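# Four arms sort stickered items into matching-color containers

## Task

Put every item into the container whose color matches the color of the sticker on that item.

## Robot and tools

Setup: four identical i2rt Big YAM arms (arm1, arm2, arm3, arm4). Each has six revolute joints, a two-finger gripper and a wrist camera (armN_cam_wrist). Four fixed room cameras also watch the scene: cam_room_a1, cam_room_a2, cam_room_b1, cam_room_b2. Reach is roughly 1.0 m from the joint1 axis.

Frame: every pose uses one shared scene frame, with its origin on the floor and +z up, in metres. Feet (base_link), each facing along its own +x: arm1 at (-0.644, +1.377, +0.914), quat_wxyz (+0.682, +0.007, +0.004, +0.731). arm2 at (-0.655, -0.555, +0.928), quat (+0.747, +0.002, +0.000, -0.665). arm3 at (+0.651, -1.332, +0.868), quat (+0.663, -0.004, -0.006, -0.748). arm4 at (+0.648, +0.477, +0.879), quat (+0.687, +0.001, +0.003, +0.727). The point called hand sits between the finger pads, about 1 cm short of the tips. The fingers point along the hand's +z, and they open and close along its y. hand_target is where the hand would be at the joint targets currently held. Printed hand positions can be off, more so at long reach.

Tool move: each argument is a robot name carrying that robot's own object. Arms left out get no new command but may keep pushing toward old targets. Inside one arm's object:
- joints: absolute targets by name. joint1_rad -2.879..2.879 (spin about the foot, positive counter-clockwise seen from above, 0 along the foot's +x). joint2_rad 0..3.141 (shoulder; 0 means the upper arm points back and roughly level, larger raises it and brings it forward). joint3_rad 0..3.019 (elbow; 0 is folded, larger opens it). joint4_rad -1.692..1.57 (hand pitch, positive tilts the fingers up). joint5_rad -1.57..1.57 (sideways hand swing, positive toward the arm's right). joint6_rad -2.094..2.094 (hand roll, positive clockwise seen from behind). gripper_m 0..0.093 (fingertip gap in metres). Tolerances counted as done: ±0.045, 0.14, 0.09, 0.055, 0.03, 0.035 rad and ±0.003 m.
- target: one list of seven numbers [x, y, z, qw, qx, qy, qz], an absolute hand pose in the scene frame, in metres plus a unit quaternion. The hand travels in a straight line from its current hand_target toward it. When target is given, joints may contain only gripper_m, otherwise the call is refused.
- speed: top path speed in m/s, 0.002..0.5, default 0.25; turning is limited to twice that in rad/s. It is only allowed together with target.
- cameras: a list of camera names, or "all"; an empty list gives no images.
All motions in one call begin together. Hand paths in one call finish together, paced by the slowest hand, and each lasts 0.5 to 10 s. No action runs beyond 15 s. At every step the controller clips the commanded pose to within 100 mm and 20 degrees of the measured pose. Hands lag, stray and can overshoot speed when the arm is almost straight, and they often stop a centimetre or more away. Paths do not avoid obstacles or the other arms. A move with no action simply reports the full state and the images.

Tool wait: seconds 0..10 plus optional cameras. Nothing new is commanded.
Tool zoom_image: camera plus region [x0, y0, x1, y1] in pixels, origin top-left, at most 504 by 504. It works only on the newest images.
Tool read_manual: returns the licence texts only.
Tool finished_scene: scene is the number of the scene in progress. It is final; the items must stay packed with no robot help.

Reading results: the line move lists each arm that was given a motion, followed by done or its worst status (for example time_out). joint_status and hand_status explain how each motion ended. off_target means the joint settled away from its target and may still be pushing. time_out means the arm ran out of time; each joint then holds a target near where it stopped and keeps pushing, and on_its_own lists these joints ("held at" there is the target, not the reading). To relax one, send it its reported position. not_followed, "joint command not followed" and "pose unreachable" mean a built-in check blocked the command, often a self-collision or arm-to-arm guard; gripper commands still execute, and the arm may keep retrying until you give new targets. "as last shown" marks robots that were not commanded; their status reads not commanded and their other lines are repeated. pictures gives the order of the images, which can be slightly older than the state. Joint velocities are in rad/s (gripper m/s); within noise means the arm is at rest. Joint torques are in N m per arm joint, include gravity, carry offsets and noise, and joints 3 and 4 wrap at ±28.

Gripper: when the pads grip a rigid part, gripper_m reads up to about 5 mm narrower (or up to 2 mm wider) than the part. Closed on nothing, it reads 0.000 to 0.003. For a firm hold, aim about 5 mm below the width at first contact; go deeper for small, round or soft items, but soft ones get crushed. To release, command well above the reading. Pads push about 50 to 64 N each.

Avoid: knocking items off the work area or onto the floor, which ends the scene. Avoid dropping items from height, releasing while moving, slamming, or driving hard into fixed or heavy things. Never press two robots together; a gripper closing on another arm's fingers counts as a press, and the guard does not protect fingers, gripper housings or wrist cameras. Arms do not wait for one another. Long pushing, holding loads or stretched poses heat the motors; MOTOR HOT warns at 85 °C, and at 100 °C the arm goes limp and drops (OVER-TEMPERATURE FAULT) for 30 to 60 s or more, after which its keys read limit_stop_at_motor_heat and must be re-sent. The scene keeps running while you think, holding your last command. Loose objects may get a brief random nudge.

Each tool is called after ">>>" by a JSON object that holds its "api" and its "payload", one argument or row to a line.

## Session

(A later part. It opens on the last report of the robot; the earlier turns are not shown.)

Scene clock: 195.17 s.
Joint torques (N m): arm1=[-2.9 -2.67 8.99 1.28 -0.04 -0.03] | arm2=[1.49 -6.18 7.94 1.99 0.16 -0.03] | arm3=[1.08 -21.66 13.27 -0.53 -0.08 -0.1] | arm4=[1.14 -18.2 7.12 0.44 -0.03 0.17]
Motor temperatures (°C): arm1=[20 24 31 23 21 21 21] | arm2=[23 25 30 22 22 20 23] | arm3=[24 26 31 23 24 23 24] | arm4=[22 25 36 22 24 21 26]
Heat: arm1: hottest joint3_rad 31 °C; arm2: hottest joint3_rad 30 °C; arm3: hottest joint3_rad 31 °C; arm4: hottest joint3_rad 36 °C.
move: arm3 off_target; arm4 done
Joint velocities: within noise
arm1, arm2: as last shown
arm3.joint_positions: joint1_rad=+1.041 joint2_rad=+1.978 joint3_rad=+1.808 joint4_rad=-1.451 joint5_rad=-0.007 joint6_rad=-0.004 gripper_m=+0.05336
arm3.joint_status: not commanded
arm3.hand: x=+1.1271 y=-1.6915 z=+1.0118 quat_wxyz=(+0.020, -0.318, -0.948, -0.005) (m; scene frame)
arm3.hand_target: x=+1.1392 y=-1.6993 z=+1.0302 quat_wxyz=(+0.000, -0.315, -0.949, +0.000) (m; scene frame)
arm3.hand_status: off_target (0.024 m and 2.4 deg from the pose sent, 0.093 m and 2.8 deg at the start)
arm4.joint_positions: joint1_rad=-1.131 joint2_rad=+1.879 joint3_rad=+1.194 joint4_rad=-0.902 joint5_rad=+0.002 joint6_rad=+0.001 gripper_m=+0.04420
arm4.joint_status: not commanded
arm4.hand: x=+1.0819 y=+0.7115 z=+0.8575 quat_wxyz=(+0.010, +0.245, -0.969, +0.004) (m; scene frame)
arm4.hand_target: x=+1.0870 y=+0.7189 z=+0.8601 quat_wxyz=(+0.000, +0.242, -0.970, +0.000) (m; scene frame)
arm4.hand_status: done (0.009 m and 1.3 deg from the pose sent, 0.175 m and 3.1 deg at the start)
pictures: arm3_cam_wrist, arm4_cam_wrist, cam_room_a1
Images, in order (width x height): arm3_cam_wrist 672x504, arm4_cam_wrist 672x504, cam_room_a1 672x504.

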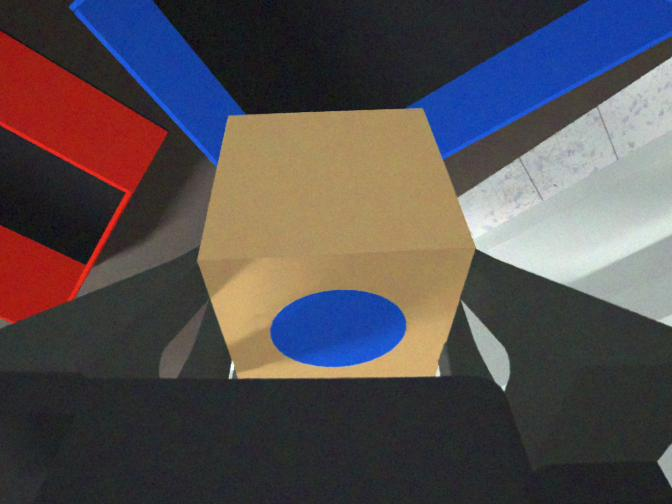

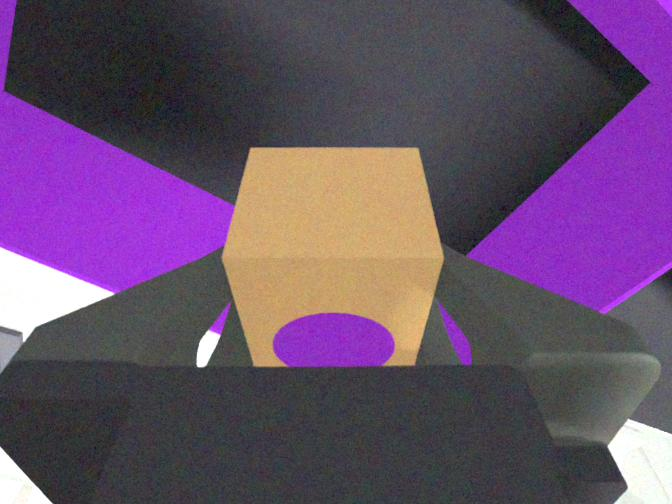

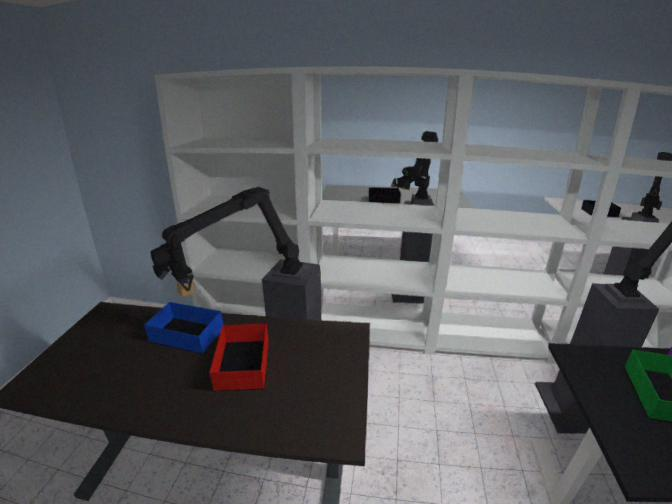

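>>> {"api": "move", "payload": {
  "arm3": {"target":[1.122,-1.722,0.86,0,-0.315,-0.949,0],"speed":0.3},
  "arm4": {"target":[1.085,0.715,0.78,0,-0.2419,0.9703,0],"speed":0.15},
  "cameras": ["arm3_cam_wrist"]
}}

>>> {"api": "move", "payload": {
  "arm3": {"target":[1.122,-1.722,0.78,0,-0.315,-0.949,0],"speed":0.15},
  "arm4": {"target":[1.085,0.715,0.745,0,-0.2419,0.9703,0],"speed":0.08},
  "cameras": ["arm3_cam_wrist","arm4_cam_wrist"]
}}

Scene clock: 210.40 s.
Joint torques (N m): arm1=[-2.96 -2.26 9.03 1.33 -0.05 -0.05] | arm2=[1.38 -6.12 7.95 1.98 0.15 -0.03] | arm3=[0.26 -24.06 8.13 0.27 -0.04 -0.12] | arm4=[0.91 -17.96 5.78 0.54 -0.04 0.14]
Motor temperatures (°C): arm1=[20 24 31 23 21 21 21] | arm2=[23 25 30 22 22 20 23] | arm3=[24 25 33 23 24 23 24] | arm4=[22 26 34 22 24 21 26]
Heat: arm1: hottest joint3_rad 31 °C; arm2: hottest joint3_rad 30 °C; arm3: hottest joint3_rad 33 °C; arm4: hottest joint3_rad 34 °C.
move: arm3 off_target; arm4 done
Joint velocities: within noise
arm1, arm2: as last shown
arm3.joint_positions: joint1_rad=+1.007 joint2_rad=+2.139 joint3_rad=+1.618 joint4_rad=-1.091 joint5_rad=-0.008 joint6_rad=-0.045 gripper_m=+0.05336
arm3.joint_status: not commanded
arm3.hand: x=+1.1196 y=-1.7129 z=+0.8488 quat_wxyz=(+0.015, -0.314, -0.949, -0.005) (m; scene frame)
arm3.hand_target: x=+1.1219 y=-1.7218 z=+0.8599 quat_wxyz=(+0.000, -0.315, -0.949, +0.000) (m; scene frame)
arm3.hand_status: off_target (0.015 m and 1.8 deg from the pose sent, 0.155 m and 2.4 deg at the start)
arm4.joint_positions: joint1_rad=-1.131 joint2_rad=+2.012 joint3_rad=+1.155 joint4_rad=-0.715 joint5_rad=+0.002 joint6_rad=+0.002 gripper_m=+0.04420
arm4.joint_status: not commanded
arm4.hand: x=+1.0827 y=+0.7118 z=+0.7834 quat_wxyz=(+0.003, +0.245, -0.970, +0.003) (m; scene frame)
arm4.hand_target: x=+1.0849 y=+0.7148 z=+0.7800 quat_wxyz=(+0.000, +0.242, -0.970, +0.000) (m; scene frame)
arm4.hand_status: done (0.005 m and 0.6 deg from the pose sent, 0.078 m and 1.3 deg at the start)
pictures: arm3_cam_wrist
Images, in order (width x height): arm3_cam_wrist 672x504.

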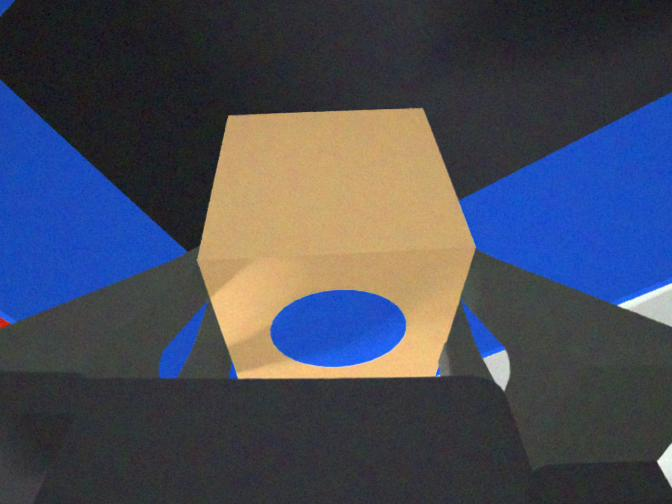

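Scene clock: 211.67 s.
Joint torques (N m): arm1=[-2.67 -1.96 8.87 1.39 0.03 0] | arm2=[1.38 -6.01 7.97 1.98 0.16 -0.03] | arm3=[0.62 -23.71 7.13 0.32 -0.04 -0.11] | arm4=[0.85 -18.08 5.24 0.42 -0.02 0.12]
Motor temperatures (°C): arm1=[20 24 31 23 21 21 21] | arm2=[23 25 30 22 22 20 23] | arm3=[24 25 32 23 24 23 24] | arm4=[22 26 34 22 24 21 26]
Heat: arm1: hottest joint3_rad 31 °C; arm2: hottest joint3_rad 30 °C; arm3: hottest joint3_rad 32 °C; arm4: hottest joint3_rad 34 °C.
move: arm3 done; arm4 done
Joint velocities: within noise
arm1, arm2: as last shown
arm3.joint_positions: joint1_rad=+1.007 joint2_rad=+2.241 joint3_rad=+1.585 joint4_rad=-0.938 joint5_rad=-0.008 joint6_rad=-0.045 gripper_m=+0.05336
arm3.joint_status: not commanded
arm3.hand: x=+1.1221 y=-1.7158 z=+0.7777 quat_wxyz=(+0.007, -0.314, -0.949, -0.002) (m; scene frame)
arm3.hand_target: x=+1.1221 y=-1.7219 z=+0.7800 quat_wxyz=(+0.000, -0.315, -0.949, +0.000) (m; scene frame)
arm3.hand_status: done (0.007 m and 0.8 deg from the pose sent, 0.070 m and 1.8 deg at the start)
arm4.joint_positions: joint1_rad=-1.131 joint2_rad=+2.077 joint3_rad=+1.155 joint4_rad=-0.642 joint5_rad=+0.002 joint6_rad=+0.002 gripper_m=+0.04420
arm4.joint_status: not commanded
arm4.hand: x=+1.0851 y=+0.7131 z=+0.7528 quat_wxyz=(-0.001, +0.245, -0.970, +0.001) (m; scene frame)
arm4.hand_target: x=+1.0849 y=+0.7148 z=+0.7452 quat_wxyz=(+0.000, +0.242, -0.970, +0.000) (m; scene frame)
arm4.hand_status: done (0.008 m and 0.4 deg from the pose sent, 0.039 m and 0.6 deg at the start)
pictures: arm3_cam_wrist, arm4_cam_wrist
Images, in order (width x height): arm3_cam_wrist 672x504, arm4_cam_wrist 672x504.

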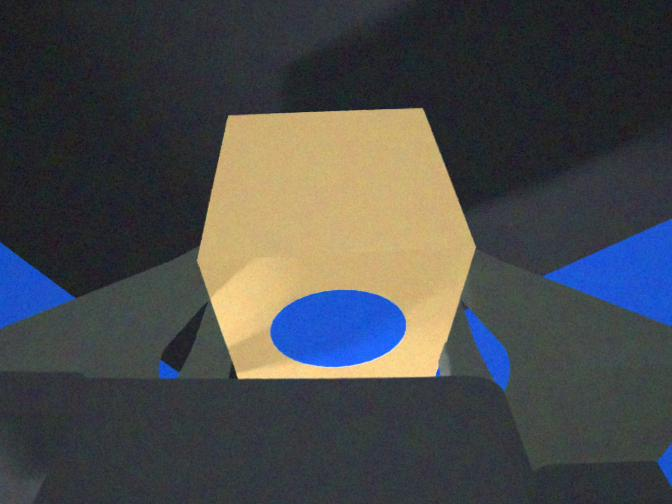

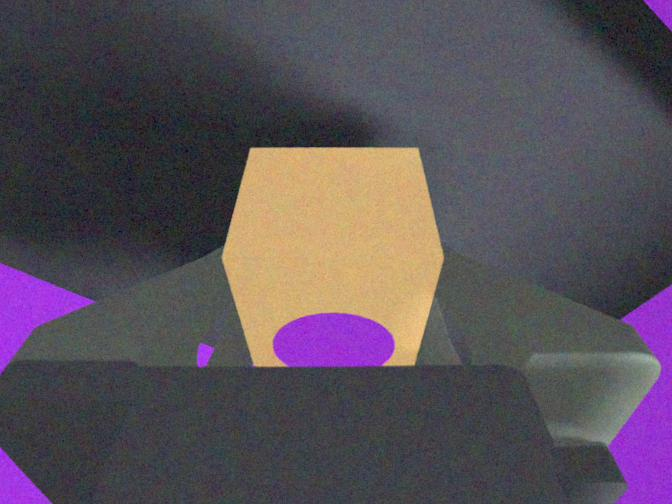

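>>> {"api": "move", "payload": {
  "arm3": {"target":[1.122,-1.72,0.748,0,-0.315,-0.949,0],"speed":0.08},
  "arm4": {"target":[1.085,0.715,0.732,0,-0.2419,0.9703,0],"speed":0.04},
  "cameras": []
}}

>>> {"api": "move", "payload": {
  "arm3": {"target":[1.122,-1.72,0.732,0,-0.315,-0.949,0],"speed":0.06},
  "cameras": ["arm3_cam_wrist","arm4_cam_wrist"]
}}

Scene clock: 216.80 s.
Joint torques (N m): arm1=[-2.08 -1.44 9.02 1.47 -0.06 -0.02] | arm2=[1.32 -6.12 7.95 2 0.15 -0.02] | arm3=[0.67 -20.25 6.32 0.77 -0.09 -0.08] | arm4=[1.14 -17.14 5.23 0.44 -0.02 0.11]
Motor temperatures (°C): arm1=[20 24 31 23 21 21 21] | arm2=[23 25 30 22 22 20 23] | arm3=[24 25 32 23 24 23 24] | arm4=[22 25 33 22 24 21 26]
Heat: arm1: hottest joint3_rad 31 °C; arm2: hottest joint3_rad 30 °C; arm3: hottest joint3_rad 32 °C; arm4: hottest joint3_rad 33 °C.
move: arm3 off_target; arm4 off_target
Joint velocities: within noise
arm1, arm2: as last shown
arm3.joint_positions: joint1_rad=+1.007 joint2_rad=+2.253 joint3_rad=+1.585 joint4_rad=-0.890 joint5_rad=-0.007 joint6_rad=-0.045 gripper_m=+0.05336
arm3.joint_status: not commanded
arm3.hand: x=+1.1292 y=-1.7220 z=+0.7705 quat_wxyz=(-0.010, -0.314, -0.949, +0.005) (m; scene frame)
arm3.hand_target: x=+1.1217 y=-1.7195 z=+0.7487 quat_wxyz=(+0.000, -0.315, -0.949, +0.000) (m; scene frame)
arm3.hand_status: off_target (0.024 m and 1.3 deg from the pose sent, 0.030 m and 0.8 deg at the start)
arm4.joint_positions: joint1_rad=-1.131 joint2_rad=+2.097 joint3_rad=+1.155 joint4_rad=-0.617 joint5_rad=+0.002 joint6_rad=+0.002 gripper_m=+0.04420
arm4.joint_status: not commanded
arm4.hand: x=+1.0860 y=+0.7136 z=+0.7434 quat_wxyz=(-0.004, +0.245, -0.970, +0.001) (m; scene frame)
arm4.hand_target: x=+1.0847 y=+0.7147 z=+0.7321 quat_wxyz=(+0.000, +0.242, -0.970, +0.000) (m; scene frame)
arm4.hand_status: off_target (0.012 m and 0.6 deg from the pose sent, 0.021 m and 0.4 deg at the start)
pictures: none
No camera images: "cameras" was empty.

Scene clock: 217.77 s.
Joint torques (N m): arm1=[-2.73 -2.61 9.07 1.54 -0.07 -0.03] | arm2=[1.44 -6.12 7.92 2 0.16 -0.02] | arm3=[0.67 -18.26 6.04 1.77 -0.1 -0.08] | arm4=[0.85 -17.03 5.24 0.51 -0.03 0.09]
Motor temperatures (°C): arm1=[20 24 31 23 21 21 21] | arm2=[23 25 30 22 22 20 23] | arm3=[24 25 32 23 24 23 24] | arm4=[22 25 33 22 24 21 26]
Heat: arm1: hottest joint3_rad 31 °C; arm2: hottest joint3_rad 30 °C; arm3: hottest joint3_rad 32 °C; arm4: hottest joint3_rad 33 °C.
move: arm3 off_target
Joint velocities: within noise
arm1, arm2, arm4: as last shown
arm3.joint_positions: joint1_rad=+1.007 joint2_rad=+2.253 joint3_rad=+1.583 joint4_rad=-0.885 joint5_rad=-0.007 joint6_rad=-0.045 gripper_m=+0.05336
arm3.joint_status: not commanded
arm3.hand: x=+1.1294 y=-1.7222 z=+0.7701 quat_wxyz=(-0.011, -0.314, -0.949, +0.006) (m; scene frame)
arm3.hand_target: x=+1.1205 y=-1.7185 z=+0.7338 quat_wxyz=(+0.000, -0.315, -0.949, +0.000) (m; scene frame)
arm3.hand_status: off_target (0.039 m and 1.5 deg from the pose sent, 0.039 m and 1.3 deg at the start)
pictures: arm3_cam_wrist, arm4_cam_wrist
Images, in order (width x height): arm3_cam_wrist 672x504, arm4_cam_wrist 672x504.

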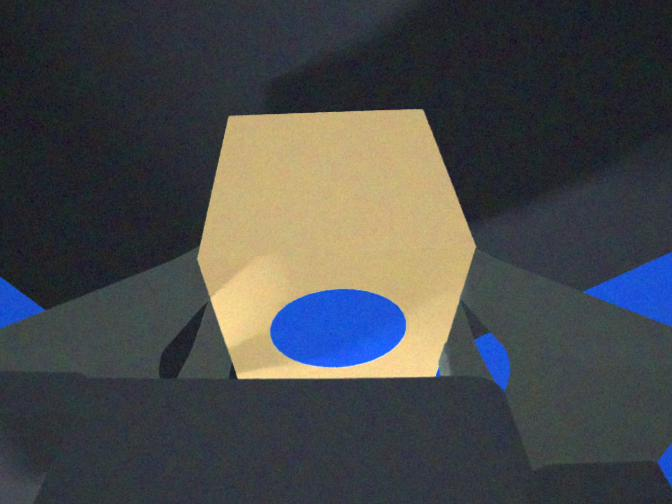

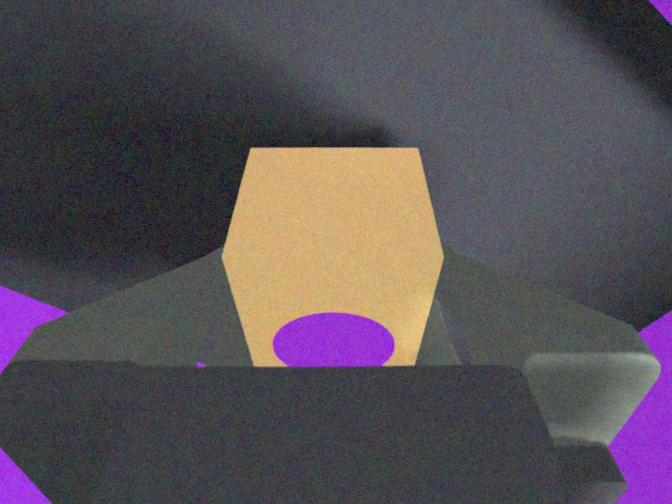

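>>> {"api": "move", "payload": {
  "arm3": {"target":[1.128,-1.722,0.768,0,-0.315,-0.949,0],"speed":0.08},
  "arm4": {"target":[1.085,0.715,0.715,0,-0.2419,0.9703,0],"speed":0.05},
  "cameras": []
}}

>>> {"api": "move", "payload": {
  "arm3": {"joints":{"gripper_m":0.085}},
  "cameras": ["arm3_cam_wrist","arm4_cam_wrist"]
}}

Scene clock: 222.20 s.
Joint torques (N m): arm1=[-2.96 -2.67 8.96 1.51 -0.07 -0.05] | arm2=[1.44 -6.12 7.92 2 0.15 -0.02] | arm3=[1.03 -22.01 8.65 -0.66 -0.09 -0.05] | arm4=[1.08 -14.39 5.26 1.61 -0.01 0.14]
Motor temperatures (°C): arm1=[20 24 31 23 21 21 21] | arm2=[23 25 30 22 22 20 23] | arm3=[24 26 31 23 24 23 25] | arm4=[22 25 33 22 24 21 26]
Heat: arm1: hottest joint3_rad 31 °C; arm2: hottest joint3_rad 30 °C; arm3: hottest joint3_rad 31 °C; arm4: hottest joint3_rad 33 °C.
move: arm3 done; arm4 off_target
Joint velocities: within noise
arm1, arm2: as last shown
arm3.joint_positions: joint1_rad=+1.007 joint2_rad=+2.252 joint3_rad=+1.584 joint4_rad=-0.901 joint5_rad=-0.007 joint6_rad=-0.045 gripper_m=+0.05336
arm3.joint_status: not commanded
arm3.hand: x=+1.1265 y=-1.7199 z=+0.7704 quat_wxyz=(-0.004, -0.314, -0.949, +0.003) (m; scene frame)
arm3.hand_target: x=+1.1280 y=-1.7219 z=+0.7680 quat_wxyz=(+0.000, -0.315, -0.949, +0.000) (m; scene frame)
arm3.hand_status: done (0.004 m and 0.6 deg from the pose sent, 0.002 m and 1.5 deg at the start)
arm4.joint_positions: joint1_rad=-1.131 joint2_rad=+2.098 joint3_rad=+1.155 joint4_rad=-0.614 joint5_rad=+0.002 joint6_rad=+0.002 gripper_m=+0.04420
arm4.joint_status: not commanded
arm4.hand: x=+1.0864 y=+0.7138 z=+0.7429 quat_wxyz=(-0.005, +0.245, -0.970, +0.000) (m; scene frame)
arm4.hand_target: x=+1.0836 y=+0.7141 z=+0.7163 quat_wxyz=(+0.000, +0.242, -0.970, +0.000) (m; scene frame)
arm4.hand_status: off_target (0.028 m and 0.6 deg from the pose sent, 0.029 m and 0.6 deg at the start)
pictures: none
No camera images: "cameras" was empty.

Scene clock: 222.73 s.
Joint torques (N m): arm1=[-2.55 -1.85 9.01 1.44 -0.07 -0.02] | arm2=[1.44 -6.12 7.92 1.98 0.16 -0.02] | arm3=[0.91 -22.36 8.61 -0.42 -0.07 -0.06] | arm4=[0.5 -14.45 5.22 1.59 -0.01 0.16]
Motor temperatures (°C): arm1=[20 24 31 23 21 21 21] | arm2=[23 25 30 22 22 20 23] | arm3=[24 26 31 23 24 23 24] | arm4=[22 25 33 22 24 21 26]
Heat: arm1: hottest joint3_rad 31 °C; arm2: hottest joint3_rad 30 °C; arm3: hottest joint3_rad 31 °C; arm4: hottest joint3_rad 33 °C.
move: arm3 done
Joint velocities: within noise
arm1, arm2, arm4: as last shown
arm3.joint_positions: joint1_rad=+1.007 joint2_rad=+2.254 joint3_rad=+1.584 joint4_rad=-0.909 joint5_rad=-0.007 joint6_rad=-0.045 gripper_m=+0.08496
arm3.joint_status: all done
arm3.hand: x=+1.1248 y=-1.7183 z=+0.7692 quat_wxyz=(+0.000, -0.314, -0.949, +0.001) (m; scene frame)
arm3.hand_target: x=+1.1280 y=-1.7219 z=+0.7680 quat_wxyz=(+0.000, -0.315, -0.949, +0.000) (m; scene frame)
arm3.hand_status: not commanded
pictures: arm3_cam_wrist, arm4_cam_wrist
Images, in order (width x height): arm3_cam_wrist 672x504, arm4_cam_wrist 672x504.

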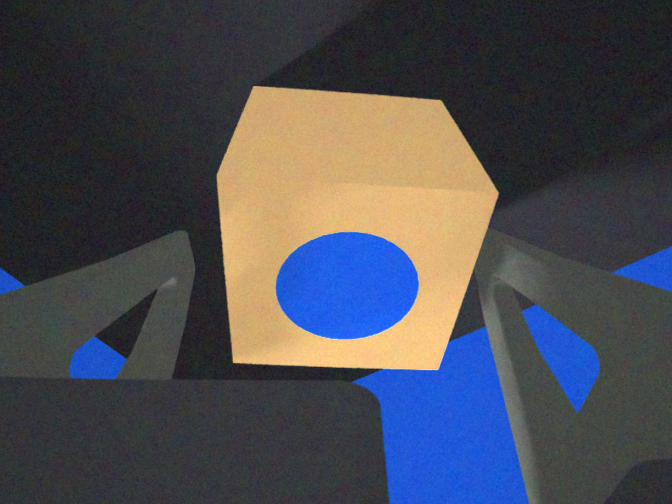

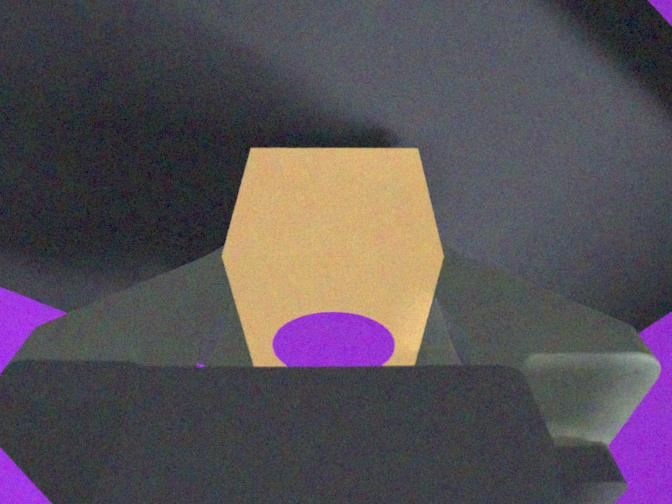

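>>> {"api": "move", "payload": {
  "arm4": {"target":[1.086,0.714,0.742,0,-0.2419,0.9703,0],"speed":0.08},
  "arm3": {"joints":{"gripper_m":0.093}},
  "cameras": ["arm3_cam_wrist"]
}}

>>> {"api": "move", "payload": {
  "arm4": {"joints":{"gripper_m":0.075}},
  "cameras": ["arm4_cam_wrist"]
}}

>>> {"api": "move", "payload": {
  "arm3": {"target":[1.13,-1.724,0.95,0,-0.315,-0.949,0],"speed":0.3},
  "arm4": {"target":[1.086,0.714,0.95,0,-0.2419,0.9703,0],"speed":0.3},
  "cameras": ["arm3_cam_wrist","arm4_cam_wrist"]
}}

Scene clock: 235.20 s.
Joint torques (N m): arm1=[-2.73 -2.08 9.05 1.52 -0.07 -0.02] | arm2=[1.49 -6.07 7.95 2 0.15 -0.02] | arm3=[0.97 -22.24 8.57 -0.4 -0.07 -0.06] | arm4=[0.38 -18.96 5.37 -0.25 -0.02 0.11]
Motor temperatures (°C): arm1=[20 24 31 23 21 21 21] | arm2=[23 25 30 22 22 20 23] | arm3=[24 26 31 23 24 23 24] | arm4=[22 25 32 22 24 21 26]
Heat: arm1: hottest joint3_rad 31 °C; arm2: hottest joint3_rad 30 °C; arm3: hottest joint3_rad 31 °C; arm4: hottest joint3_rad 32 °C.
move: arm3 done; arm4 done
Joint velocities: within noise
arm1.joint_positions: joint1_rad=-2.261 joint2_rad=+1.160 joint3_rad=+0.249 joint4_rad=+0.826 joint5_rad=-0.004 joint6_rad=+0.012 gripper_m=+0.09297
arm1.joint_status: not commanded
arm1.hand: x=-0.3041 y=+1.1357 z=+1.0898 quat_wxyz=(-0.640, -0.228, -0.706, +0.202) (m; scene frame)
arm1.hand_target: x=-0.3041 y=+1.1301 z=+1.0899 quat_wxyz=(-0.636, -0.230, -0.707, +0.207) (m; scene frame)
arm1.hand_status: not commanded
arm2.joint_positions: joint1_rad=+0.925 joint2_rad=+1.201 joint3_rad=+0.260 joint4_rad=+0.860 joint5_rad=+0.003 joint6_rad=+0.006 gripper_m=+0.09294
arm2.joint_status: not commanded
arm2.hand: x=-0.2927 y=-0.7691 z=+1.1077 quat_wxyz=(-0.655, -0.197, -0.708, +0.175) (m; scene frame)
arm2.hand_target: x=-0.2921 y=-0.7661 z=+1.1001 quat_wxyz=(-0.646, -0.194, -0.717, +0.174) (m; scene frame)
arm2.hand_status: not commanded
arm3.joint_positions: joint1_rad=+1.007 joint2_rad=+2.254 joint3_rad=+1.584 joint4_rad=-0.909 joint5_rad=-0.007 joint6_rad=-0.045 gripper_m=+0.09294
arm3.joint_status: all done
arm3.hand: x=+1.1248 y=-1.7183 z=+0.7692 quat_wxyz=(+0.000, -0.314, -0.949, +0.001) (m; scene frame)
arm3.hand_target: x=+1.1280 y=-1.7219 z=+0.7680 quat_wxyz=(+0.000, -0.315, -0.949, +0.000) (m; scene frame)
arm3.hand_status: not commanded
arm4.joint_positions: joint1_rad=-1.131 joint2_rad=+2.097 joint3_rad=+1.155 joint4_rad=-0.617 joint5_rad=+0.002 joint6_rad=+0.002 gripper_m=+0.04420
arm4.joint_status: not commanded
arm4.hand: x=+1.0859 y=+0.7135 z=+0.7432 quat_wxyz=(-0.004, +0.245, -0.970, +0.001) (m; scene frame)
arm4.hand_target: x=+1.0860 y=+0.7139 z=+0.7420 quat_wxyz=(+0.000, +0.242, -0.970, +0.000) (m; scene frame)
arm4.hand_status: done (0.001 m and 0.5 deg from the pose sent, 0.001 m and 0.7 deg at the start)
pictures: arm3_cam_wrist
Images, in order (width x height): arm3_cam_wrist 672x504.

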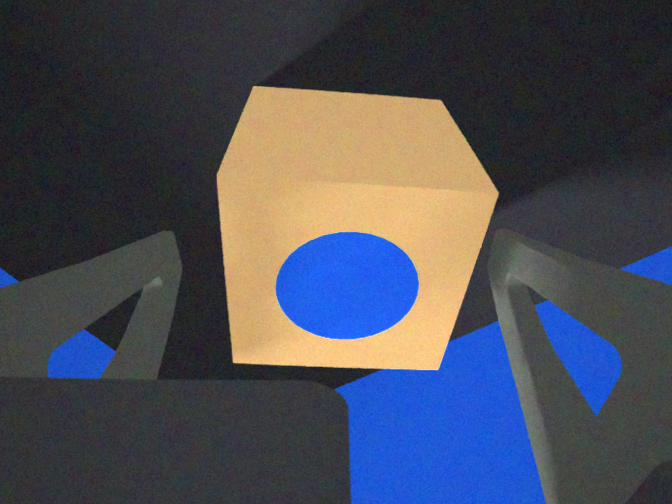

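Scene clock: 235.73 s.
Joint torques (N m): arm1=[-2.61 -2.61 8.81 1.42 -0.03 0.01] | arm2=[1.44 -6.12 7.95 1.98 0.15 -0.03] | arm3=[0.97 -22.3 8.59 -0.38 -0.06 -0.05] | arm4=[0.21 -18.78 5.29 -0.24 -0.03 0.1]
Motor temperatures (°C): arm1=[20 24 31 23 21 21 21] | arm2=[23 25 30 22 22 20 23] | arm3=[24 26 31 23 24 23 24] | arm4=[22 25 32 22 24 21 26]
Heat: arm1: hottest joint3_rad 31 °C; arm2: hottest joint3_rad 30 °C; arm3: hottest joint3_rad 31 °C; arm4: hottest joint3_rad 32 °C.
move: arm4 done
Joint velocities: within noise
arm1, arm2, arm3: as last shown
arm4.joint_positions: joint1_rad=-1.131 joint2_rad=+2.097 joint3_rad=+1.155 joint4_rad=-0.617 joint5_rad=+0.002 joint6_rad=+0.002 gripper_m=+0.07491
arm4.joint_status: all done
arm4.hand: x=+1.0859 y=+0.7135 z=+0.7432 quat_wxyz=(-0.004, +0.245, -0.970, +0.001) (m; scene frame)
arm4.hand_target: x=+1.0860 y=+0.7139 z=+0.7420 quat_wxyz=(+0.000, +0.242, -0.970, +0.000) (m; scene frame)
arm4.hand_status: not commanded
pictures: arm4_cam_wrist
Images, in order (width x height): arm4_cam_wrist 672x504.

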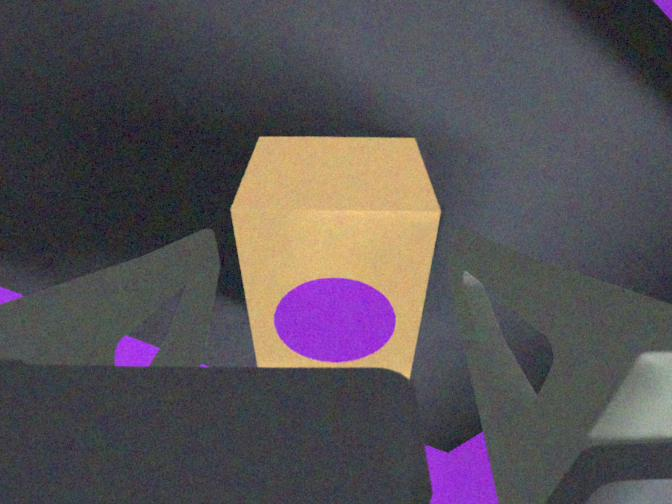

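Scene clock: 237.13 s.
Joint torques (N m): arm1=[-2.49 -2.02 8.96 1.5 -0.05 0.03] | arm2=[1.44 -6.18 7.95 1.98 0.15 -0.02] | arm3=[0.62 -21.77 11.3 -0.42 -0.05 -0.08] | arm4=[0.91 -17.38 9.58 -0.38 -0.04 0.11]
Motor temperatures (°C): arm1=[20 24 31 23 21 21 21] | arm2=[23 25 30 22 22 20 23] | arm3=[24 26 31 23 24 23 24] | arm4=[22 25 32 22 24 21 26]
Heat: arm1: hottest joint3_rad 31 °C; arm2: hottest joint3_rad 30 °C; arm3: hottest joint3_rad 31 °C; arm4: hottest joint3_rad 32 °C.
move: arm3 off_target; arm4 off_target
Joint velocities: within noise
arm1, arm2: as last shown
arm3.joint_positions: joint1_rad=+1.007 joint2_rad=+2.041 joint3_rad=+1.719 joint4_rad=-1.277 joint5_rad=-0.007 joint6_rad=-0.045 gripper_m=+0.09294
arm3.joint_status: not commanded
arm3.hand: x=+1.1235 y=-1.7151 z=+0.9421 quat_wxyz=(+0.009, -0.314, -0.949, -0.002) (m; scene frame)
arm3.hand_target: x=+1.1298 y=-1.7237 z=+0.9501 quat_wxyz=(+0.000, -0.315, -0.949, +0.000) (m; scene frame)
arm3.hand_status: off_target (0.014 m and 1.1 deg from the pose sent, 0.181 m and 0.2 deg at the start)
arm4.joint_positions: joint1_rad=-1.131 joint2_rad=+1.739 joint3_rad=+1.250 joint4_rad=-1.092 joint5_rad=+0.002 joint6_rad=+0.002 gripper_m=+0.07491
arm4.joint_status: not commanded
arm4.hand: x=+1.0765 y=+0.7086 z=+0.9411 quat_wxyz=(+0.008, +0.245, -0.970, +0.004) (m; scene frame)
arm4.hand_target: x=+1.0858 y=+0.7138 z=+0.9501 quat_wxyz=(+0.000, +0.242, -0.970, +0.000) (m; scene frame)
arm4.hand_status: off_target (0.014 m and 1.0 deg from the pose sent, 0.207 m and 0.5 deg at the start)
pictures: arm3_cam_wrist, arm4_cam_wrist
Images, in order (width x height): arm3_cam_wrist 672x504, arm4_cam_wrist 672x504.

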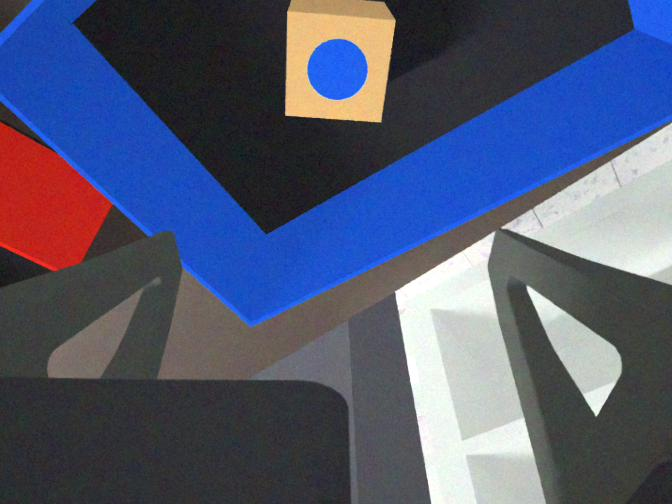

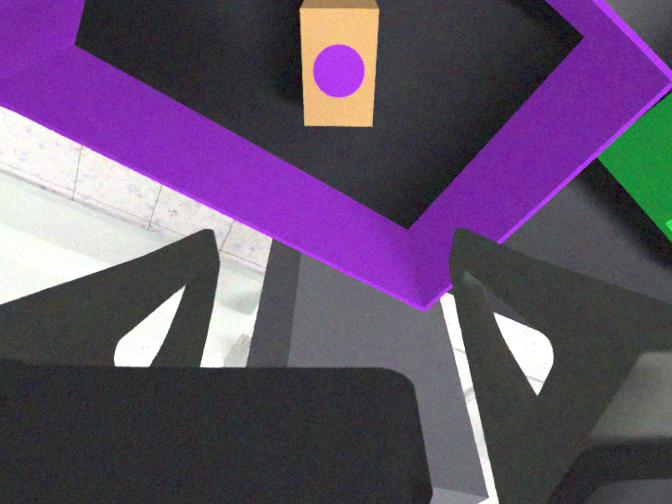

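>>> {"api": "finished_scene", "payload": {
  "scene": 3
}}

The scene is finished: the task was done.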